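# Cinch the pouch shut around the hair dryer

## Task

Pull the pouch's drawstrings so its opening is closed tight, ending with the hair dryer lying flat inside the pouch and the entire pouch resting on the table.

## Robot and tools

Robot: two arms on a table. left_arm carries a left hand and sits on the +y side; right_arm carries a right hand. Base positions in the scene frame: left_arm (+0.012, +0.239, 0) m, right_arm (-0.016, -0.282, +0.001) m, both nearly unrotated. A post stands behind the arms and a camera stand is fixed between them, just behind the bases; avoid both.

Frames: the scene frame has its origin at table-top height midway between the nominal bases, +z up, +x out over the table. Reported hand positions (metres) and quaternions (wxyz) are in each arm's own base frame. Fixed cameras and the table use the scene frame. Motion offsets are along the current Hand target's own axes.

Hand point: a point 0.05 m in front of the palm and 0.15 m from the wrist face. Its +z runs along the straight fingers, +y points out of the palm, +x crosses the palm away from the thumb on the right hand (toward the thumb on the left hand). Straight fingers reach 0.06-0.07 m past the point and lie 0.06 m behind it along -y. A bracket on the little-finger side of the wrist can strike things.

execute_actions(actions, cameras): actions is a list of actions; each action is a list of up to 15 rows, one per 1/30 s step; a short action repeats its last row to step 15. Every row has 28 numbers in [-1, 1], always for both arms: left pose dx, dy, dz, rx, ry, rz; left hand thumb_turn, thumb_bend, index, middle, ring, little, force_limit, speed; then the same 14 for the right arm. The six pose numbers are an offset from the Hand target as it was when that action began (not from the previous row), along that target's axes; 1.0 equals 0.6 m for dx-dz and 180 degrees for the rotation vector rx-rz. Sending six zeros asks nothing new of that arm. Repeating an offset in a new action moves further.

Hand numbers are absolute targets, not offsets: -1 open/straight, +1 closed/curled; thumb_turn +1 puts the thumb opposite the fingers. force_limit maps -1..+1 to roughly 0..10 N at the fingertip (0..15 N for the two thumb motors). speed rises from near zero at -1 to full at +0.48 and stays full above; use about -0.94 or lower for a gentle closing. There is no 'unchanged' value: repeat the hand's last executed eight numbers, or, if none was sent yet, its hand_measured six values plus hand_force_limit and hand_speed. To grip harder, raise force_limit and send a target more closed than hand_measured; to loosen, send one more open. With the thumb turned in, the hand holds objects about 0.035-0.065 m thick, handles down to 0.025 m, and light items up to about 0.08 m in a thumb-index pinch.

move(target, speed, blend, blocking, cameras): target is one 28-number row or a list of up to 15 rows, laid out as above. Every row's pose numbers are offsets from the Hand targets at the start of the move, not from the previous row. Hand numbers in the first row are sent at the start; later rows' hand numbers on arrival. speed is path top speed in m/s, 0.002 to 4.3, default 0.25 (turns at twice that in rad/s); one value or one per target. blend is a corner radius in metres per target (0 = stop at each). Paths are straight, do not avoid obstacles, and stop after 10 s total. blocking=false returns after about 0.5 s while the move continues.

wait(seconds): 0 to 3600, lets time pass without new commands. stop(): brakes a running move. zoom_image(camera, region): region [x0, y0, x1, y1] in pixels, at most 504 x 504, of the latest image from cam_high, cam_low, cam_left_wrist or cam_right_wrist (each 896x504). show_instructions(): displays reference images. finished_scene(scene=1): ends the scene for good.

Results: each call returns robot state. Hand target is the last commanded pose after clipping; later offsets count from it. end_effector_position/quat give the hand point. hand_measured, hand_stopped_by (moving, target, force, stalled, fault) and hand_load_n (positive when pushed open) follow the motor order above. Joint torques, joint velocities ('within noise' when still) and motor temperatures also appear. A move adds a 'move:' line such as done, off_target, moving, held or fault, plus limits=paced (pose clipped) or limits=held (steps withheld). Images come only when actions is empty or cameras requests them.

Behaviour: the controller limits each step's orientation change to 40 degrees from the measured one. Arms track loosely and often rest 1-3 cm (sometimes 5) short, usually low; a further execute_actions call, even all zeros, re-requests the target, or send the missing distance. A blocked arm keeps pushing until commanded back past its hand point. Faster moves and targets deeper past a contact press harder.

Avoid: dropping the dryer even a few millimetres, releasing moving parts, fast hits on fixed or heavy items, the two hands pressing or gripping each other, overloading fingers, and anything ending off the table. Holding loads or straining stretched arms heats motors: a MOTOR HOT line appears at 85 °C and at 100 °C the arm drops for 30-60 s. Loose objects may occasionally be nudged by outside pushes. The result must stay solved without the robot after finishing.

Each tool is called after "Emit:" in YAML: its name, and indented under it one key for each argument.

Reference images:

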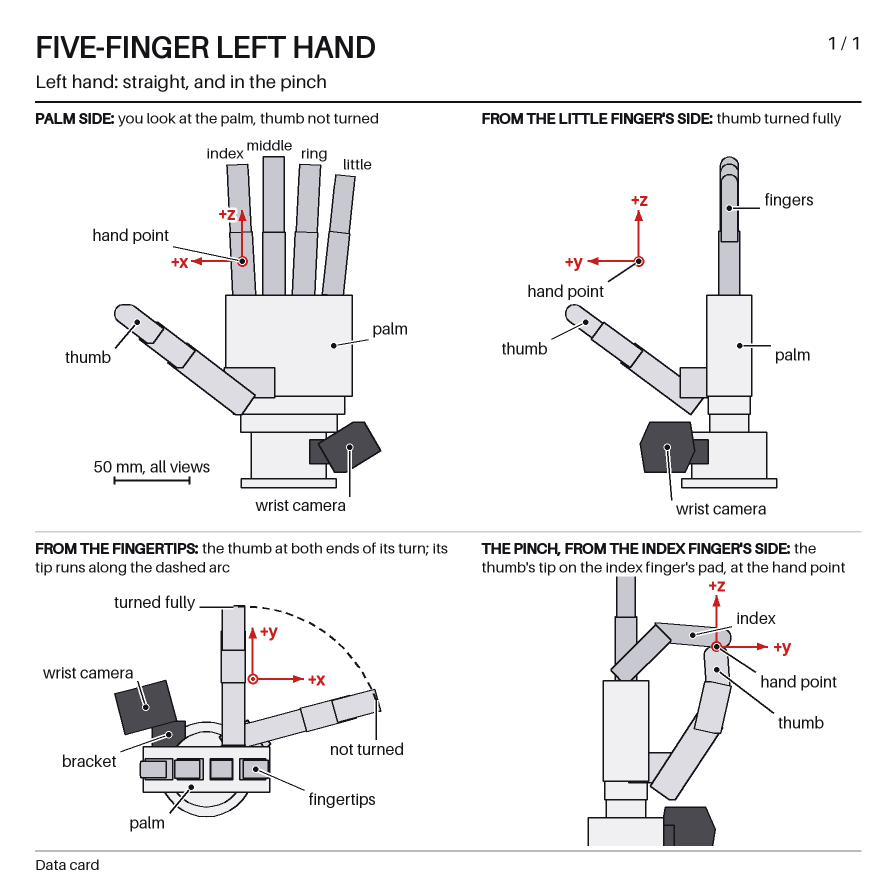

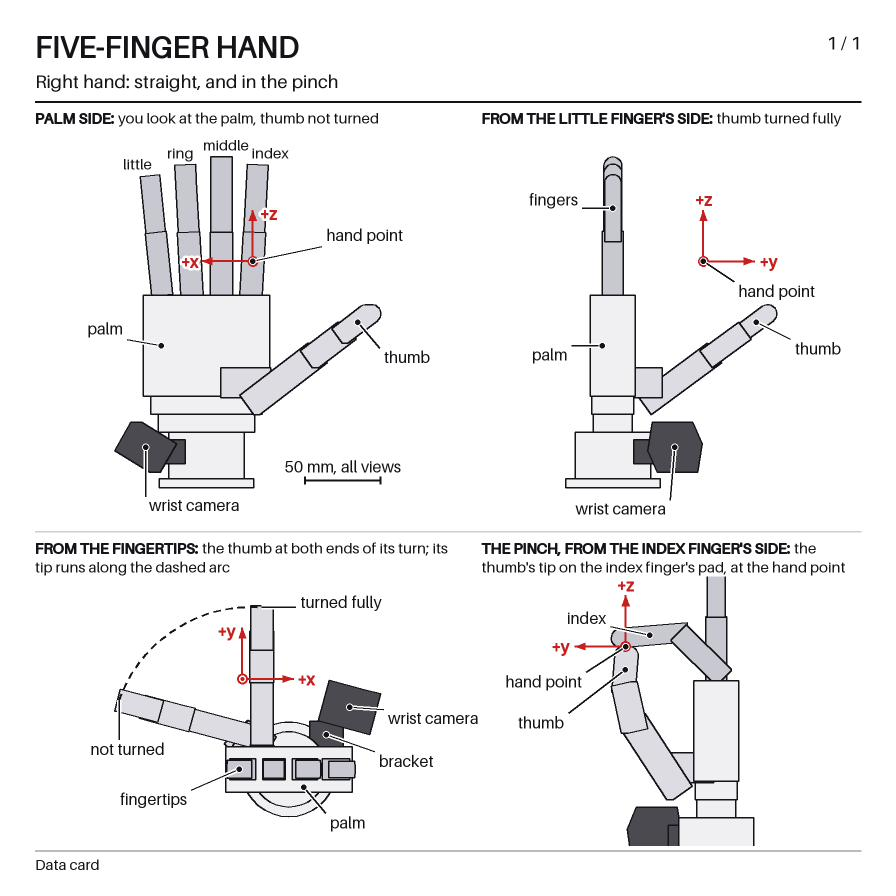

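## Session

Emit:
execute_actions:
  actions: []

Scene clock: 0.00 s.
left_arm: end_effector_position=(+0.6016, +0.3166, +0.2503) hand_measured=(-1.000, -1.000, -1.000, -1.000, -1.000, -1.000) hand_load_n=(+0.0, +0.0, +0.0, +0.0, +0.0, +0.0) hand_stopped_by=(target, target, target, target, target, target) hand_force_limit=0.00 hand_speed=-0.80 end_effector_quat_wxyz=(-0.391, +0.773, -0.493, -0.081) | right_arm: end_effector_position=(+0.6863, +0.2983, +0.2031) hand_measured=(-1.000, -1.000, -1.000, -1.000, -1.000, -1.000) hand_load_n=(+0.0, +0.0, +0.0, +0.0, +0.0, +0.0) hand_stopped_by=(target, target, target, target, target, target) hand_force_limit=0.00 hand_speed=-0.80 end_effector_quat_wxyz=(+0.005, +0.918, -0.274, +0.286)
Joint positions: left_arm=[0.357 1.876 1.926 -1.004 -0.583 0.113] | right_arm=[0.523 2.358 2.647 -1.442 0.417 -0.558]
Joint velocities: within noise
Joint torques (N m): no reading
Motor temperatures (°C): left_arm=[30 29 26 28 28 31] | right_arm=[30 29 30 29 29 29]
Heat: left arm: hottest wrist roll 31 °C; right arm: hottest waist 30 °C.
Hand target: left_arm +0.6067, +0.3186, +0.2615; -0.400, +0.772, -0.488, -0.074 | right_arm +0.6895, +0.3001, +0.2200; -0.008, +0.913, -0.276, +0.299

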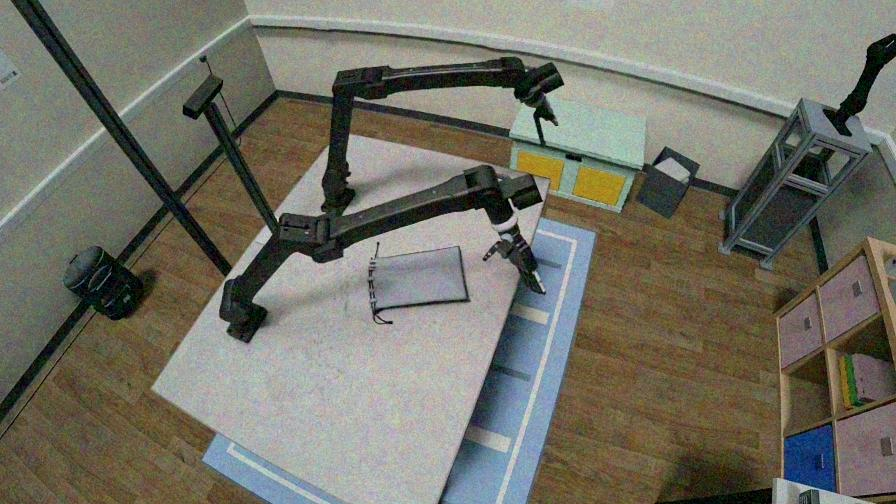

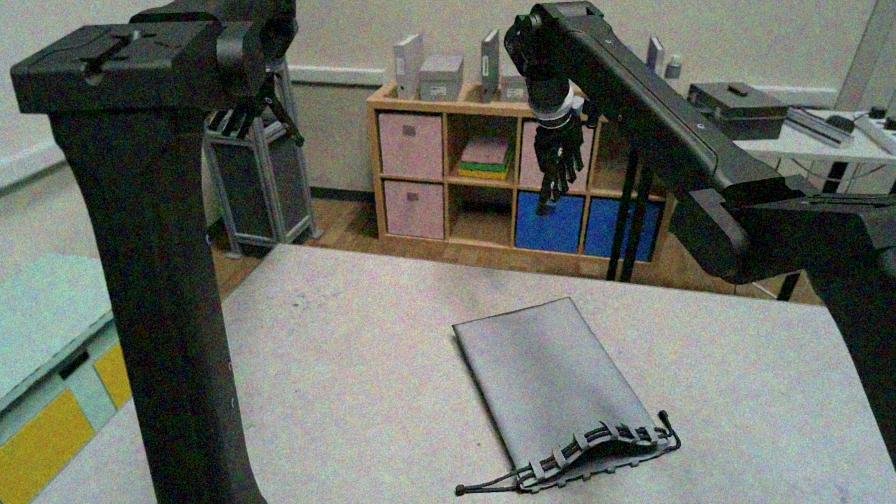

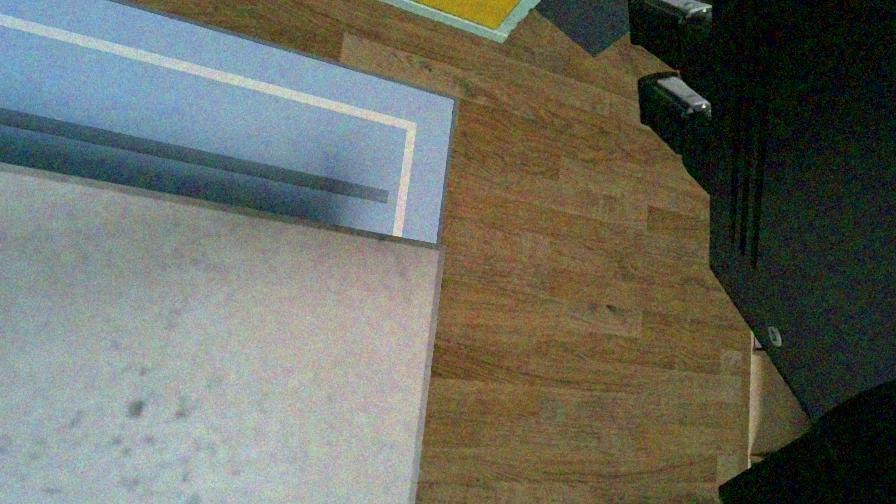

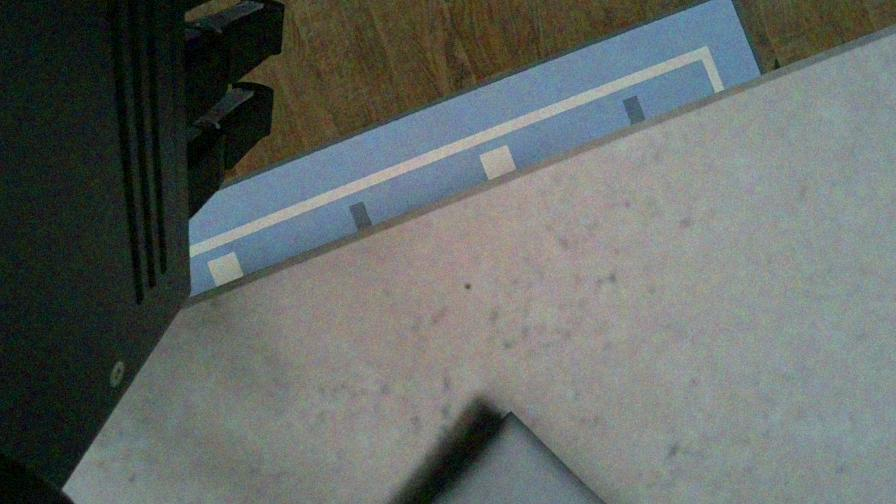

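Emit:
zoom_image:
  camera: "cam_low"
  region: [430, 280, 710, 504]

Emit:
zoom_image:
  camera: "cam_high"
  region: [340, 220, 500, 340]

Emit:
zoom_image:
  camera: "cam_high"
  region: [150, 100, 600, 504]

Scaled by 1.800.

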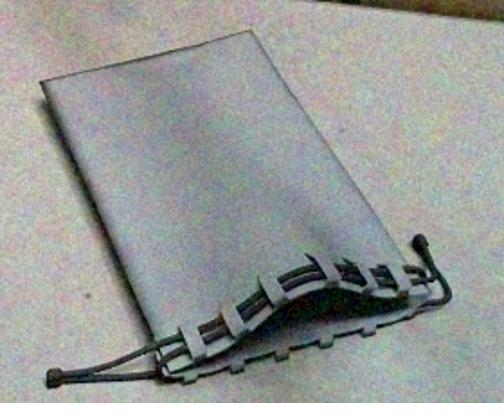

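Scaled by 3.150.

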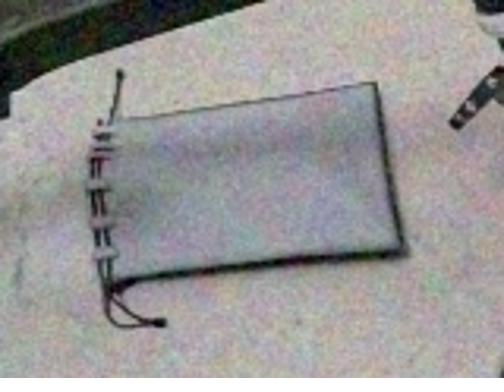

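Scaled by 1.120.

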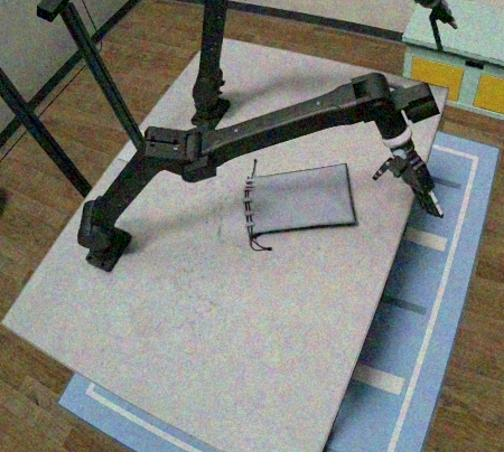

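Emit:
move:
  target: [0,0,0,0,0,0,-1,-1,-1,-1,-1,-1,0,-0.8,-0.14,0.088,-0.355,0,0,0,-1,-1,-1,-1,-1,-1,0,-0.8]
  cameras: ["all"]

Scene clock: 6.10 s.
left_arm: end_effector_position=(+0.6016, +0.3166, +0.2503) hand_measured=(-1.000, -1.000, -1.000, -1.000, -1.000, -1.000) hand_load_n=(+0.0, +0.0, +0.0, +0.0, +0.0, +0.0) hand_stopped_by=(target, target, target, target, target, target) hand_force_limit=0.00 hand_speed=-0.80 end_effector_quat_wxyz=(-0.391, +0.773, -0.493, -0.081) | right_arm: end_effector_position=(+0.4957, +0.3319, +0.3354) hand_measured=(-1.000, -1.000, -1.000, -1.000, -1.000, -1.000) hand_load_n=(+0.0, +0.0, +0.0, +0.0, +0.0, +0.0) hand_stopped_by=(target, target, target, target, target, target) hand_force_limit=0.00 hand_speed=-0.80 end_effector_quat_wxyz=(-0.007, +0.915, -0.271, +0.299)
Joint positions: left_arm=[0.357 1.876 1.926 -1.004 -0.583 0.113] | right_arm=[0.736 1.886 2.211 -1.537 0.501 -0.352]
Joint torques (N m): left_arm=[-0.26 -13.33 11.58 1.55 -0.35 0.01] | right_arm=[0.56 -21.25 7.58 0.32 0.53 0.03]
Heat: left arm: hottest wrist roll 31 °C; right arm: hottest waist 30 °C.
Hand target: left_arm +0.6067, +0.3186, +0.2615; -0.400, +0.772, -0.488, -0.074 | right_arm +0.4899, +0.3302, +0.3399; -0.008, +0.913, -0.277, +0.299
Off the commanded pose: left_arm 0.012 m, 1 deg | right_arm 0.008 m, 1 deg.
move: done
cam_right_wrist: T_world_to_cam=[[-0.32593, -0.94471, -0.03586, 0.48504], [-0.94517, 0.32645, -0.00962, 0.35924], [0.02079, 0.03076, -0.99931, 0.43011]] pos_world=[0.48869, 0.32772, 0.45066]

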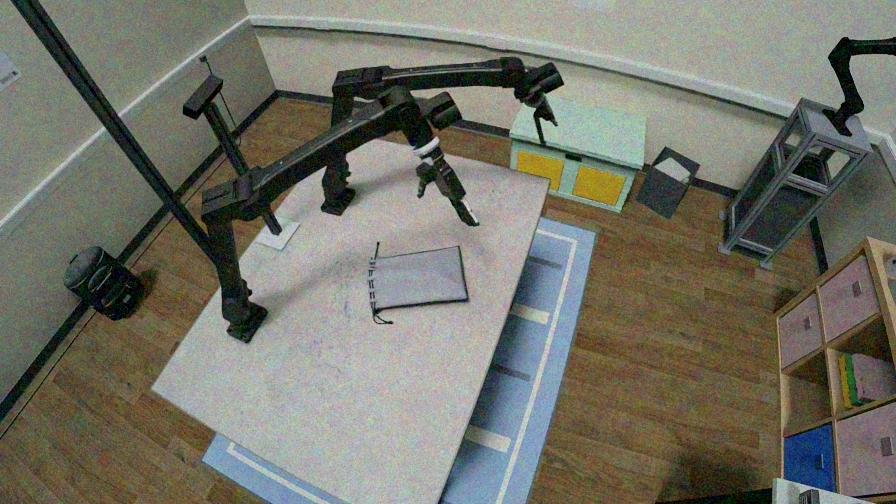

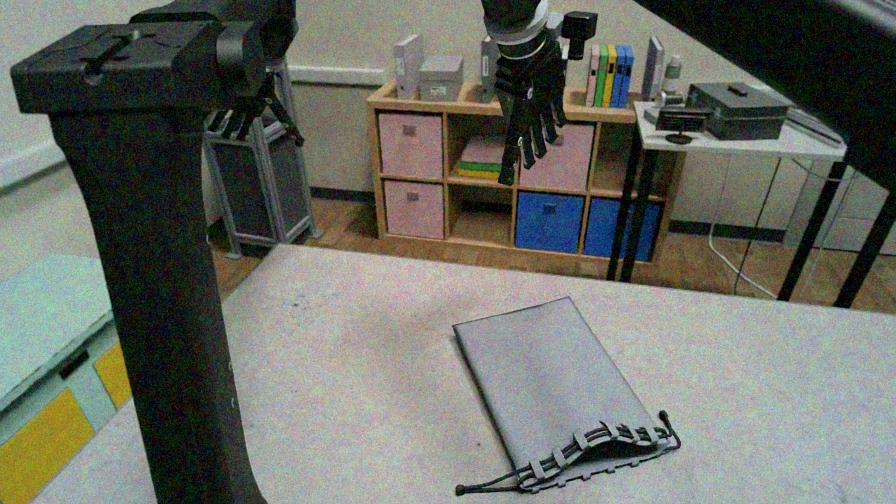

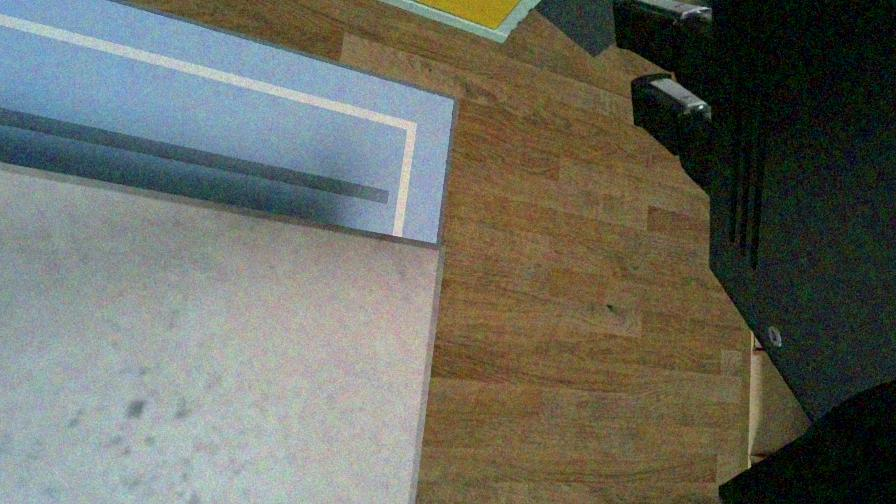

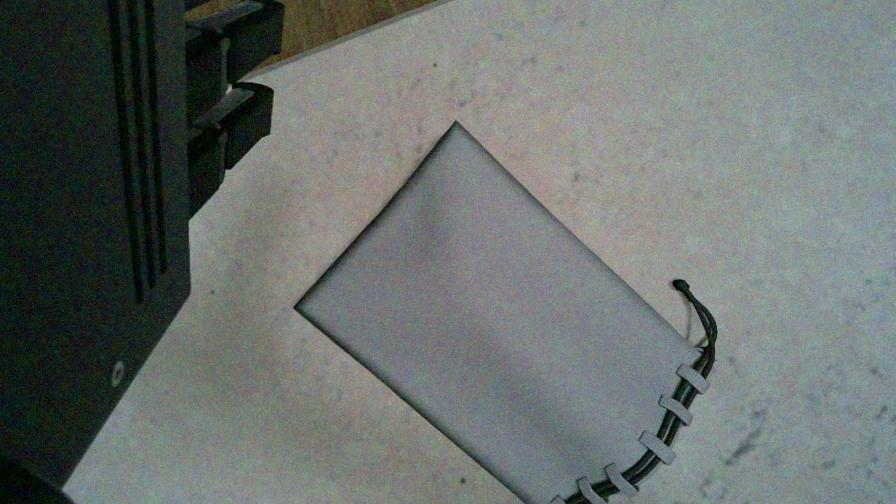

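Emit:
zoom_image:
  camera: "cam_right_wrist"
  region: [280, 100, 780, 504]

Emit:
zoom_image:
  camera: "cam_high"
  region: [190, 130, 490, 350]

Emit:
zoom_image:
  camera: "cam_low"
  region: [440, 390, 700, 504]

Scaled by 1.008.

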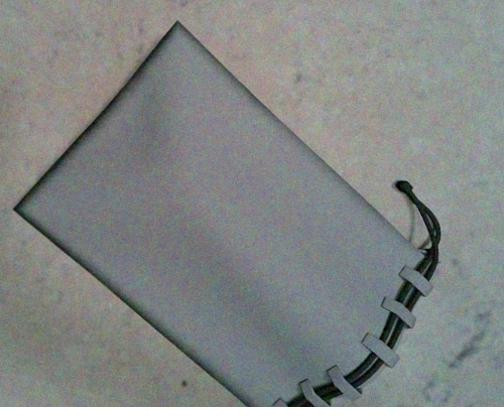

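Scaled by 1.680.

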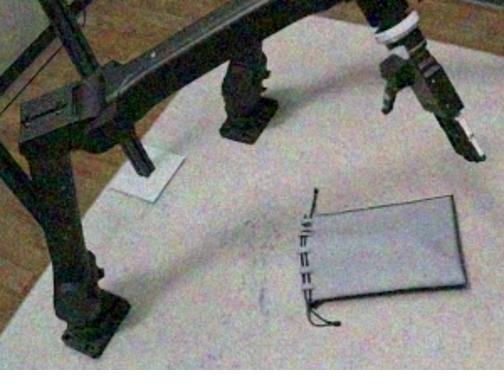

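Scaled by 1.938.

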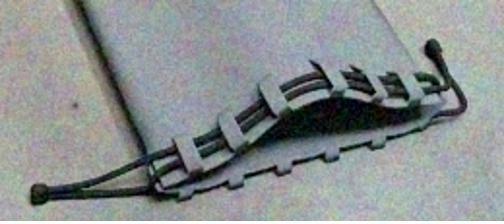

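Emit:
move:
  target: [0,0,0,0,0,0,-1,-1,-1,-1,-1,-1,0,-0.8,-0.145,0.108,-0.119,0,0,0,-1,-1,-1,-1,-1,-1,0,-0.8]
  cameras: ["cam_right_wrist","cam_high"]

Scene clock: 8.30 s.
left_arm: end_effector_position=(+0.6016, +0.3166, +0.2503) hand_measured=(-1.000, -1.000, -1.000, -1.000, -1.000, -1.000) hand_load_n=(+0.0, +0.0, +0.0, +0.0, +0.0, +0.0) hand_stopped_by=(target, target, target, target, target, target) hand_force_limit=0.00 hand_speed=-0.80 end_effector_quat_wxyz=(-0.391, +0.773, -0.493, -0.081) | right_arm: end_effector_position=(+0.3644, +0.3328, +0.3386) hand_measured=(-1.000, -1.000, -1.000, -1.000, -1.000, -1.000) hand_load_n=(+0.0, +0.0, +0.0, +0.0, +0.0, +0.0) hand_stopped_by=(target, target, target, target, target, target) hand_force_limit=0.00 hand_speed=-0.80 end_effector_quat_wxyz=(-0.010, +0.915, -0.272, +0.299)
Joint positions: left_arm=[0.357 1.876 1.926 -1.004 -0.583 0.113] | right_arm=[0.913 1.629 1.873 -1.549 0.554 -0.157]
Joint torques (N m): left_arm=[-0.21 -13.33 11.56 1.55 -0.35 0.01] | right_arm=[0.67 -16.38 7.72 0.09 0.56 0.06]
Heat: left arm: hottest wrist roll 31 °C; right arm: hottest waist 30 °C.
Hand target: left_arm +0.6067, +0.3186, +0.2615; -0.400, +0.772, -0.488, -0.074 | right_arm +0.3599, +0.3307, +0.3397; -0.008, +0.913, -0.277, +0.299
Off the commanded pose: left_arm 0.012 m, 1 deg | right_arm 0.005 m, 1 deg.
move: done
cam_right_wrist: T_world_to_cam=[[-0.32597, -0.94446, -0.04169, 0.44501], [-0.9451, 0.32664, -0.01025, 0.23502], [0.0233, 0.03607, -0.99908, 0.43329]] pos_world=[0.35708, 0.3279, 0.45385]
Images, in order (width x height): cam_high 896x504, cam_right_wrist 896x504.

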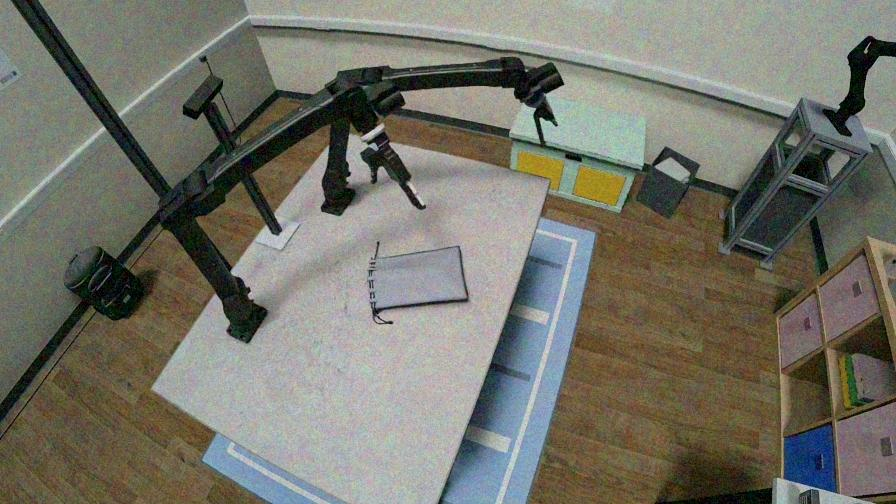

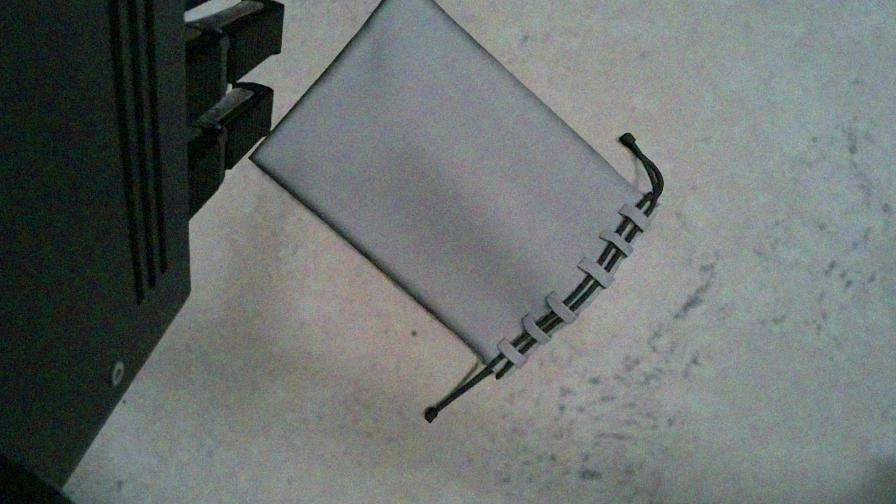

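Emit:
zoom_image:
  camera: "cam_right_wrist"
  region: [410, 110, 700, 440]

Scaled by 1.527.

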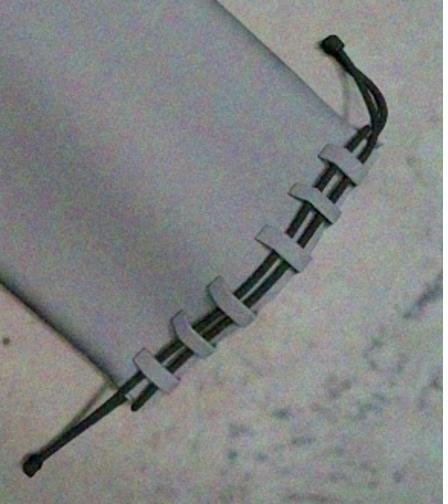

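Emit:
move:
  target: [0,0,0,0,0,0,-1,-1,-1,-1,-1,-1,0,-0.8,0.116,0.526,0.306,0.2295,0.0217,0.2943,-1,-1,-1,-1,-1,-1,0,-0.8]
  cameras: ["all"]

Scene clock: 25.83 s.
left_arm: end_effector_position=(+0.6016, +0.3166, +0.2503) hand_measured=(-1.000, -1.000, -1.000, -1.000, -1.000, -1.000) hand_load_n=(+0.0, +0.0, +0.0, +0.0, +0.0, +0.0) hand_stopped_by=(target, target, target, target, target, target) hand_force_limit=0.00 hand_speed=-0.80 end_effector_quat_wxyz=(-0.391, +0.773, -0.493, -0.081) | right_arm: end_effector_position=(+0.3472, +0.0030, +0.1708) hand_measured=(-1.000, -1.000, -1.000, -1.000, -1.000, -1.000) hand_load_n=(+0.0, +0.0, +0.0, +0.0, +0.0, +0.0) hand_stopped_by=(target, target, target, target, target, target) hand_force_limit=0.00 hand_speed=-0.80 end_effector_quat_wxyz=(-0.435, +0.635, -0.522, +0.367)
Joint positions: left_arm=[0.357 1.876 1.926 -1.004 -0.583 0.113] | right_arm=[-0.276 0.657 0.416 -0.157 -0.427 -0.185]
Joint torques (N m): left_arm=[-0.21 -13.39 11.58 1.58 -0.35 0.01] | right_arm=[-0.56 -1.44 8.39 2.93 -0.3 0.03]
Heat: left arm: hottest wrist roll 31 °C; right arm: hottest shoulder 31 °C.
Hand target: left_arm +0.6067, +0.3186, +0.2615; -0.400, +0.772, -0.488, -0.074 | right_arm +0.3495, +0.0000, +0.1699; -0.439, +0.627, -0.527, +0.369
Off the commanded pose: left_arm 0.012 m, 1 deg | right_arm 0.004 m, 1 deg.
move: done
cam_right_wrist: T_world_to_cam=[[-0.2996, -0.30537, -0.90388, 0.25723], [-0.73103, 0.68224, 0.01182, 0.24566], [0.61305, 0.6643, -0.42763, -0.02633]] pos_world=[0.2728, -0.07156, 0.21834]

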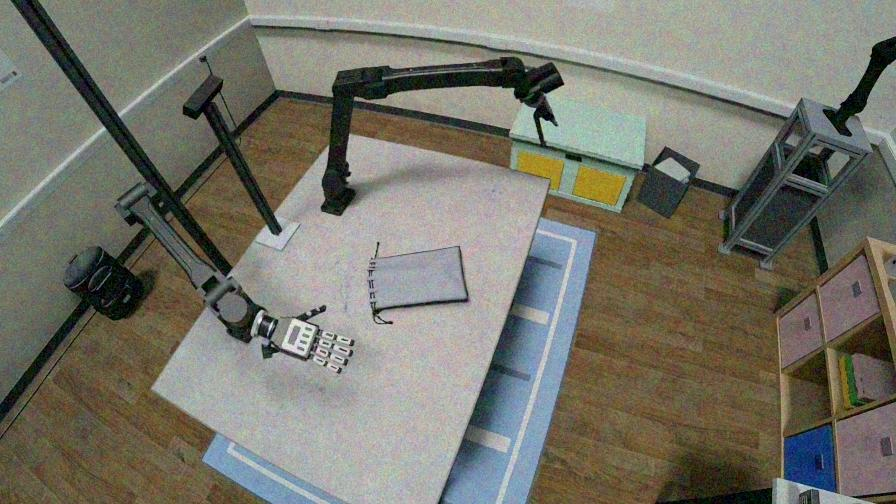

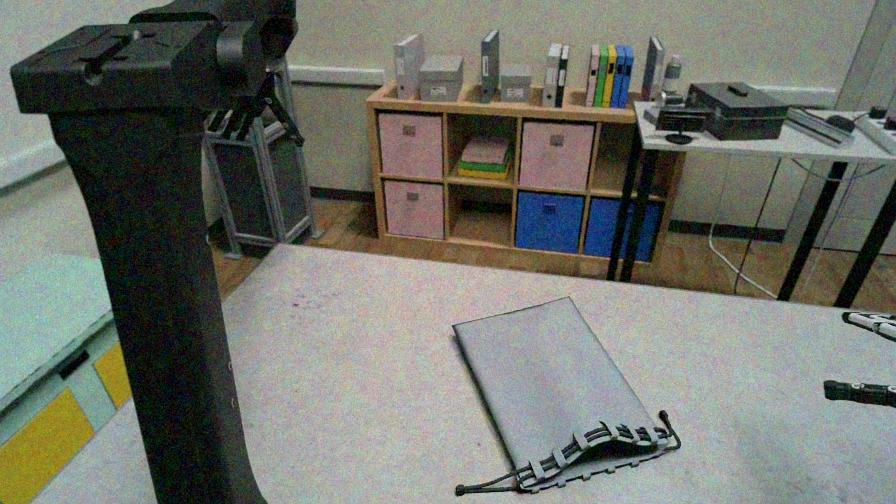

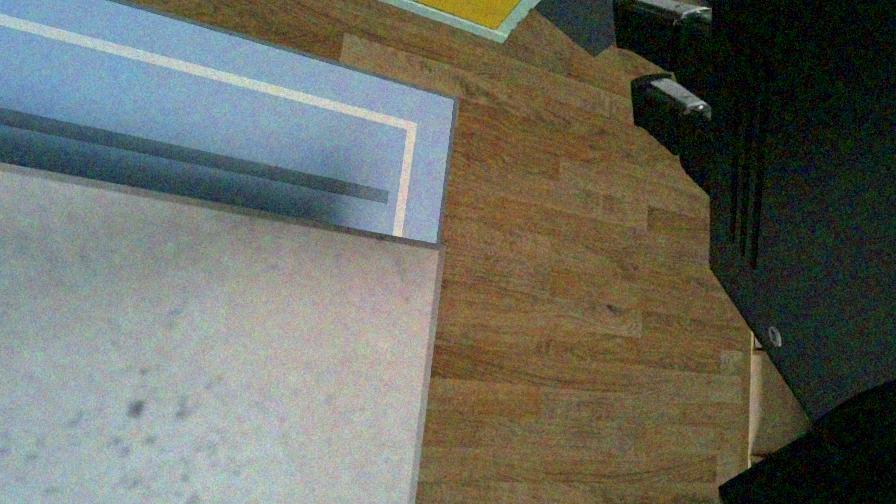

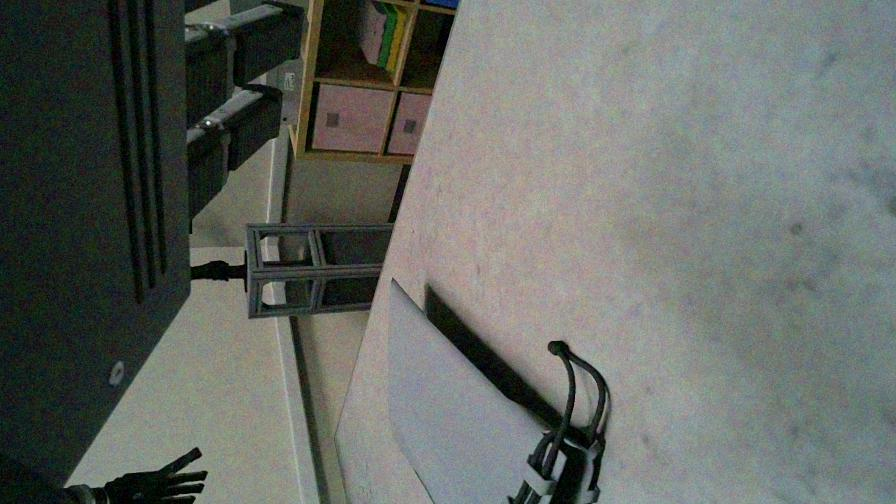

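Emit:
zoom_image:
  camera: "cam_right_wrist"
  region: [380, 260, 660, 504]

Scaled by 1.800.

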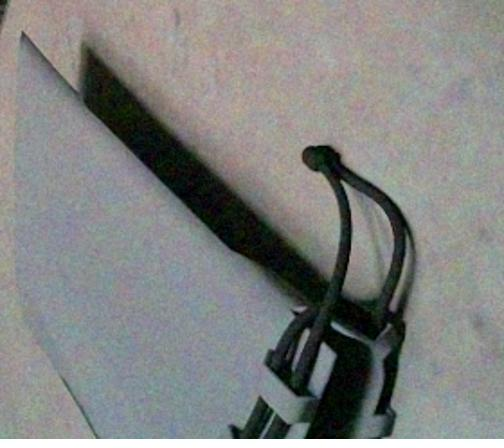

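Emit:
move:
  target: [0,0,0,0,0,0,-1,-1,-1,-1,-1,-1,0,-0.8,-0.2605,0.0668,0.1577,0,-0.2611,-0.095,1,-0.2,-0.2,-0.2,-1,-1,0,-0.3]
  cameras: ["all"]

Scene clock: 32.30 s.
left_arm: end_effector_position=(+0.6016, +0.3166, +0.2503) hand_measured=(-1.000, -1.000, -1.000, -1.000, -1.000, -1.000) hand_load_n=(-0.5, +0.0, +0.0, +0.0, +0.0, +0.0) hand_stopped_by=(target, target, target, target, target, target) hand_force_limit=0.00 hand_speed=-0.80 end_effector_quat_wxyz=(-0.391, +0.773, -0.493, -0.081) | right_arm: end_effector_position=(+0.3749, +0.1620, +0.0834) hand_measured=(+1.000, -0.200, -0.200, -0.200, -1.000, -1.000) hand_load_n=(+0.0, +0.0, +0.0, +0.5, +0.0, +0.0) hand_stopped_by=(target, target, target, target, target, target) hand_force_limit=0.00 hand_speed=-0.30 end_effector_quat_wxyz=(-0.547, +0.792, -0.238, +0.129)
Joint positions: left_arm=[0.357 1.876 1.926 -1.004 -0.583 0.113] | right_arm=[0.023 1.301 0.554 0.095 -0.919 -0.485]
Joint torques (N m): left_arm=[-0.26 -13.39 11.56 1.57 -0.35 0.01] | right_arm=[1.08 -7.82 10.29 1.94 -0.57 -0.23]
Heat: left arm: hottest shoulder 31 °C; right arm: hottest elbow 32 °C.
Hand target: left_arm +0.6067, +0.3186, +0.2615; -0.400, +0.772, -0.488, -0.074 | right_arm +0.3965, +0.1669, +0.0998; -0.554, +0.791, -0.213, +0.148
Off the commanded pose: left_arm 0.012 m, 1 deg | right_arm 0.028 m, 4 deg.
move: off_target (right_arm)
cam_right_wrist: T_world_to_cam=[[-0.03519, -0.40827, -0.91218, 0.15326], [-0.99297, -0.0889, 0.0781, 0.37606], [-0.11298, 0.90852, -0.40228, 0.04422]] pos_world=[0.38381, 0.05583, 0.12822]

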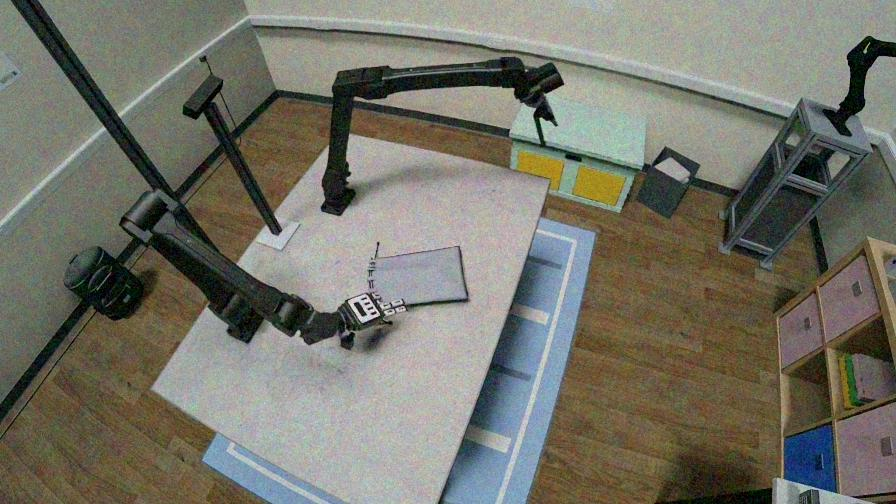

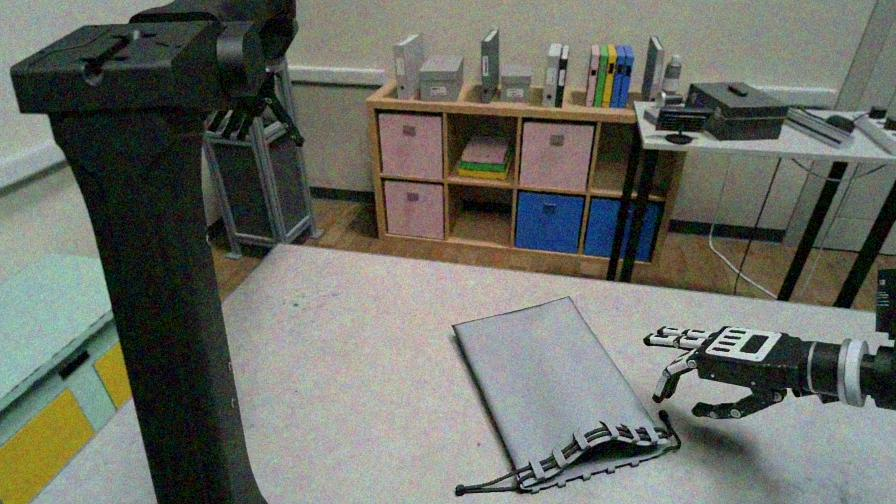

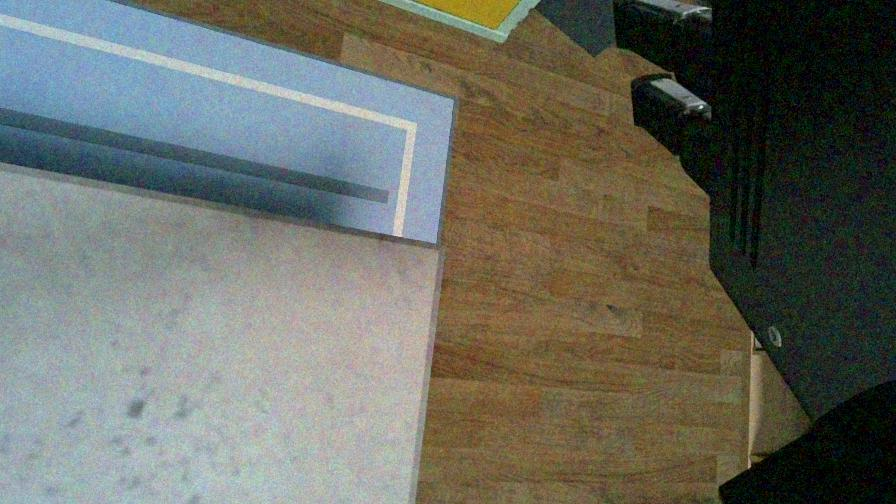

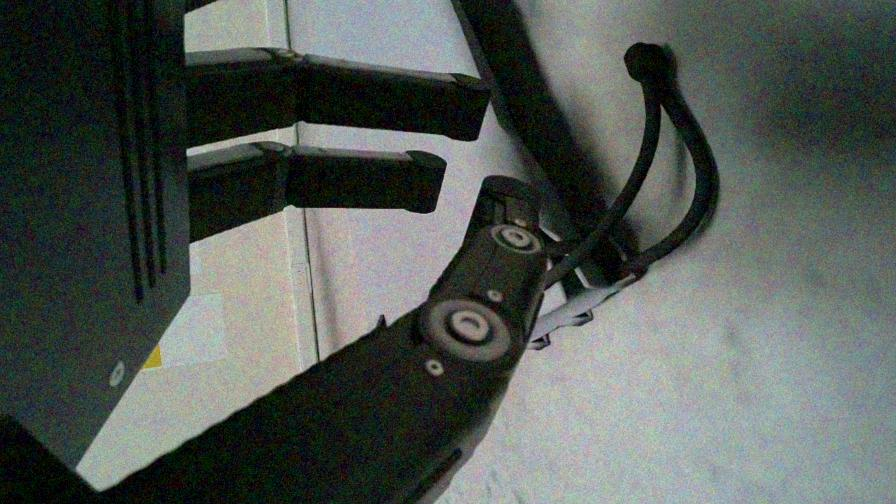

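Emit:
move:
  target: [0,0,0,0,0,0,-1,-1,-1,-1,-1,-1,0,-0.8,0.0305,0.0455,0.0457,0,0,0,1,-0.2,-0.2,-0.2,-1,-1,0,-0.3]
  speed: 0.1
  cameras: ["cam_low","cam_right_wrist"]

Scene clock: 35.60 s.
left_arm: end_effector_position=(+0.6016, +0.3166, +0.2503) hand_measured=(-1.000, -1.000, -1.000, -1.000, -1.000, -1.000) hand_load_n=(+0.0, +0.0, +0.0, +0.0, +0.0, +0.0) hand_stopped_by=(target, target, target, target, target, target) hand_force_limit=0.00 hand_speed=-0.80 end_effector_quat_wxyz=(-0.391, +0.773, -0.493, -0.081) | right_arm: end_effector_position=(+0.3980, +0.1664, +0.0510) hand_measured=(+1.000, -0.200, -0.200, -0.200, -1.000, -1.000) hand_load_n=(+0.0, +0.0, +0.0, +0.0, +0.0, +0.0) hand_stopped_by=(target, target, target, target, target, target) hand_force_limit=0.00 hand_speed=-0.30 end_effector_quat_wxyz=(-0.547, +0.794, -0.234, +0.128)
Joint positions: left_arm=[0.357 1.876 1.926 -1.004 -0.583 0.113] | right_arm=[0.034 1.454 0.581 0.223 -0.915 -0.485]
Joint torques (N m): left_arm=[-0.21 -13.33 11.58 1.57 -0.35 0.01] | right_arm=[0.79 -9.52 9.14 2.43 -0.33 -0.15]
Heat: left arm: hottest shoulder 31 °C; right arm: hottest elbow 32 °C.
Hand target: left_arm +0.6067, +0.3186, +0.2615; -0.400, +0.772, -0.488, -0.074 | right_arm +0.4207, +0.1719, +0.0649; -0.554, +0.791, -0.213, +0.149
Off the commanded pose: left_arm 0.012 m, 1 deg | right_arm 0.027 m, 3 deg.
move: off_target (right_arm)
cam_right_wrist: T_world_to_cam=[[-0.02996, -0.41104, -0.91112, 0.12469], [-0.99241, -0.09654, 0.07619, 0.40306], [-0.11928, 0.90649, -0.40503, 0.03268]] pos_world=[0.40764, 0.06054, 0.09614]

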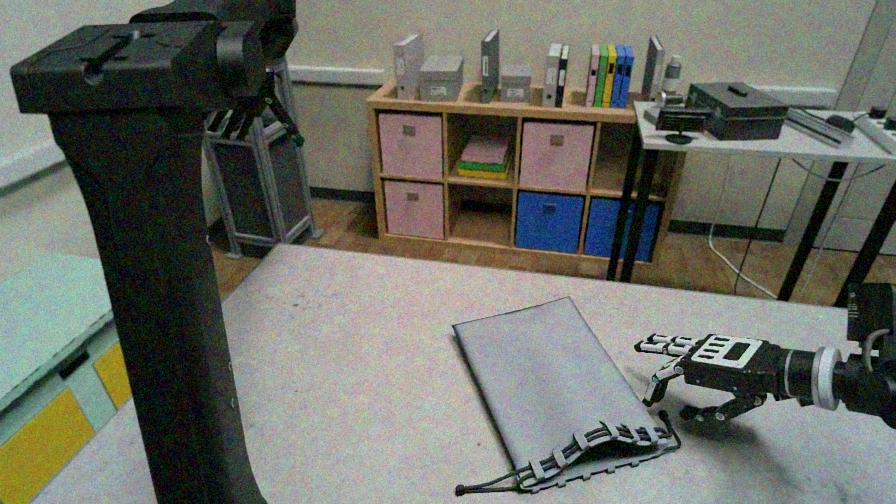

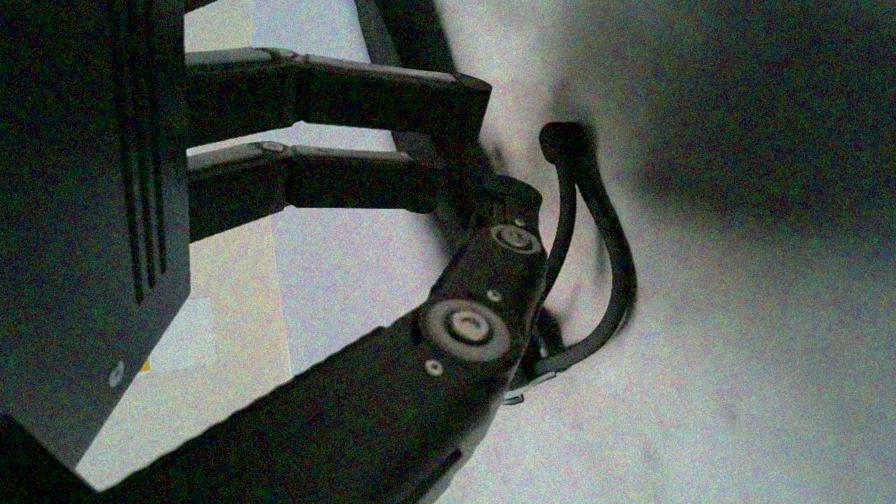

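Emit:
move:
  target: [0,0,0,0,0,0,-1,-1,-1,-1,-1,-1,0,-0.8,-0.0092,0.0453,0.0168,0,0,0,1,-0.2,-0.2,-0.2,-1,-1,0,-0.3]
  speed: 0.06
  cameras: ["cam_low","cam_right_wrist"]

Scene clock: 37.97 s.
left_arm: end_effector_position=(+0.6016, +0.3166, +0.2503) hand_measured=(-1.000, -1.000, -1.000, -1.000, -1.000, -1.000) hand_load_n=(+0.0, +0.0, +0.0, -0.5, +0.0, +0.0) hand_stopped_by=(target, target, target, target, target, target) hand_force_limit=0.00 hand_speed=-0.80 end_effector_quat_wxyz=(-0.391, +0.773, -0.493, -0.081) | right_arm: end_effector_position=(+0.4102, +0.1701, +0.0336) hand_measured=(+1.000, -0.200, -0.200, -0.200, -1.000, -1.000) hand_load_n=(+0.0, +0.0, +0.0, +0.0, +0.0, +0.0) hand_stopped_by=(target, target, target, target, target, target) hand_force_limit=0.00 hand_speed=-0.30 end_effector_quat_wxyz=(-0.550, +0.792, -0.222, +0.143)
Joint positions: left_arm=[0.357 1.876 1.926 -1.004 -0.583 0.113] | right_arm=[0.044 1.532 0.581 0.34 -0.907 -0.485]
Joint torques (N m): left_arm=[-0.26 -13.33 11.56 1.58 -0.35 0.01] | right_arm=[1.14 -10.05 6.13 2.54 -0.32 -0.09]
Heat: left arm: hottest shoulder 31 °C; right arm: hottest elbow 32 °C.
Hand target: left_arm +0.6067, +0.3186, +0.2615; -0.400, +0.772, -0.488, -0.074 | right_arm +0.4159, +0.1749, +0.0359; -0.554, +0.791, -0.213, +0.148
Off the commanded pose: left_arm 0.012 m, 1 deg | right_arm 0.008 m, 1 deg.
move: done
cam_right_wrist: T_world_to_cam=[[0.00749, -0.41382, -0.91033, 0.09575], [-0.99428, -0.10009, 0.03732, 0.41954], [-0.10655, 0.90484, -0.41221, 0.01909]] pos_world=[0.41846, 0.06434, 0.07938]

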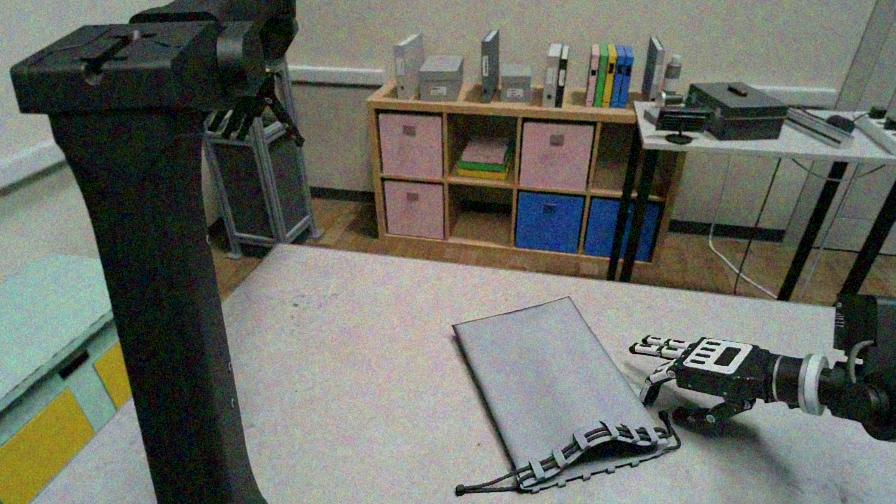

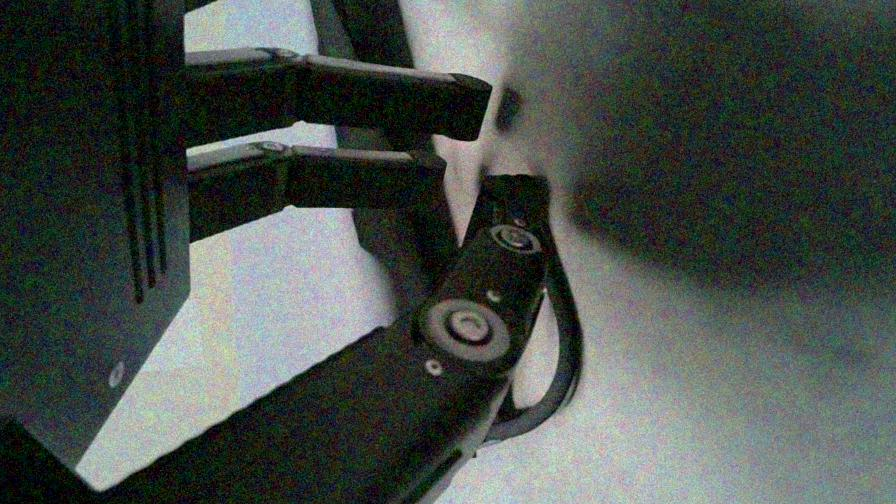

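Emit:
move:
  target: [0,0,0,0,0,0,-1,-1,-1,-1,-1,-1,0,-0.8,-0.0205,-0.0082,-0.0217,0,0,0,1,-0.2,-0.2,-0.2,-1,-1,0,-0.3]
  speed: 0.06
  cameras: ["cam_right_wrist"]

Scene clock: 39.60 s.
left_arm: end_effector_position=(+0.6016, +0.3166, +0.2503) hand_measured=(-1.000, -1.000, -1.000, -1.000, -1.000, -1.000) hand_load_n=(+0.0, +0.0, +0.0, +0.0, +0.0, +0.0) hand_stopped_by=(target, target, target, target, target, target) hand_force_limit=0.00 hand_speed=-0.80 end_effector_quat_wxyz=(-0.391, +0.773, -0.493, -0.081) | right_arm: end_effector_position=(+0.4047, +0.1698, +0.0431) hand_measured=(+1.000, -0.200, -0.200, -0.200, -1.000, -1.000) hand_load_n=(+0.0, +0.5, +0.0, +0.0, -0.5, +0.0) hand_stopped_by=(target, target, target, target, target, target) hand_force_limit=0.00 hand_speed=-0.30 end_effector_quat_wxyz=(-0.553, +0.790, -0.216, +0.151)
Joint positions: left_arm=[0.357 1.876 1.926 -1.004 -0.583 0.113] | right_arm=[0.044 1.491 0.561 0.341 -0.907 -0.485]
Joint torques (N m): left_arm=[-0.21 -13.33 11.55 1.57 -0.35 0.01] | right_arm=[0.5 -11.63 5.11 1.09 -0.52 -0.11]
Heat: left arm: hottest shoulder 31 °C; right arm: hottest elbow 32 °C.
Hand target: left_arm +0.6067, +0.3186, +0.2615; -0.400, +0.772, -0.488, -0.074 | right_arm +0.4001, +0.1719, +0.0450; -0.554, +0.791, -0.213, +0.148
Off the commanded pose: left_arm 0.012 m, 1 deg | right_arm 0.006 m, 0 deg.
move: done
cam_right_wrist: T_world_to_cam=[[0.02765, -0.41291, -0.91035, 0.09606], [-0.99486, -0.10009, 0.01519, 0.4149], [-0.09739, 0.90526, -0.41355, 0.01895]] pos_world=[0.41196, 0.06404, 0.08899]

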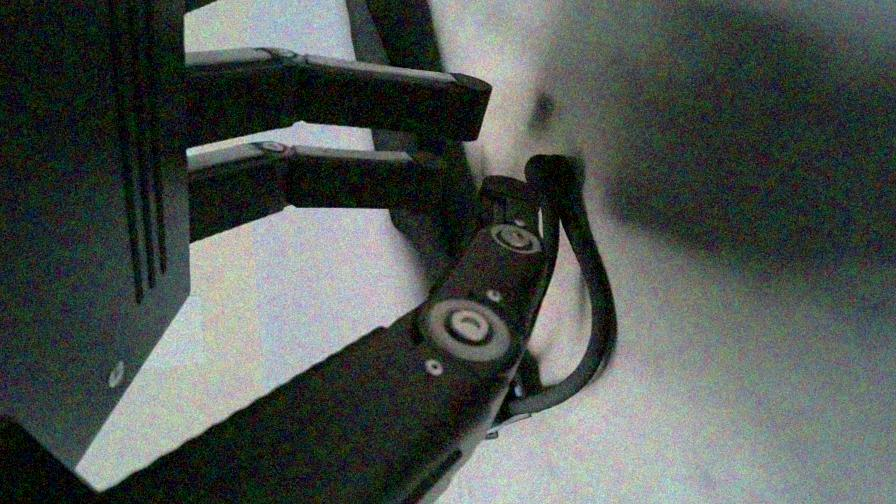

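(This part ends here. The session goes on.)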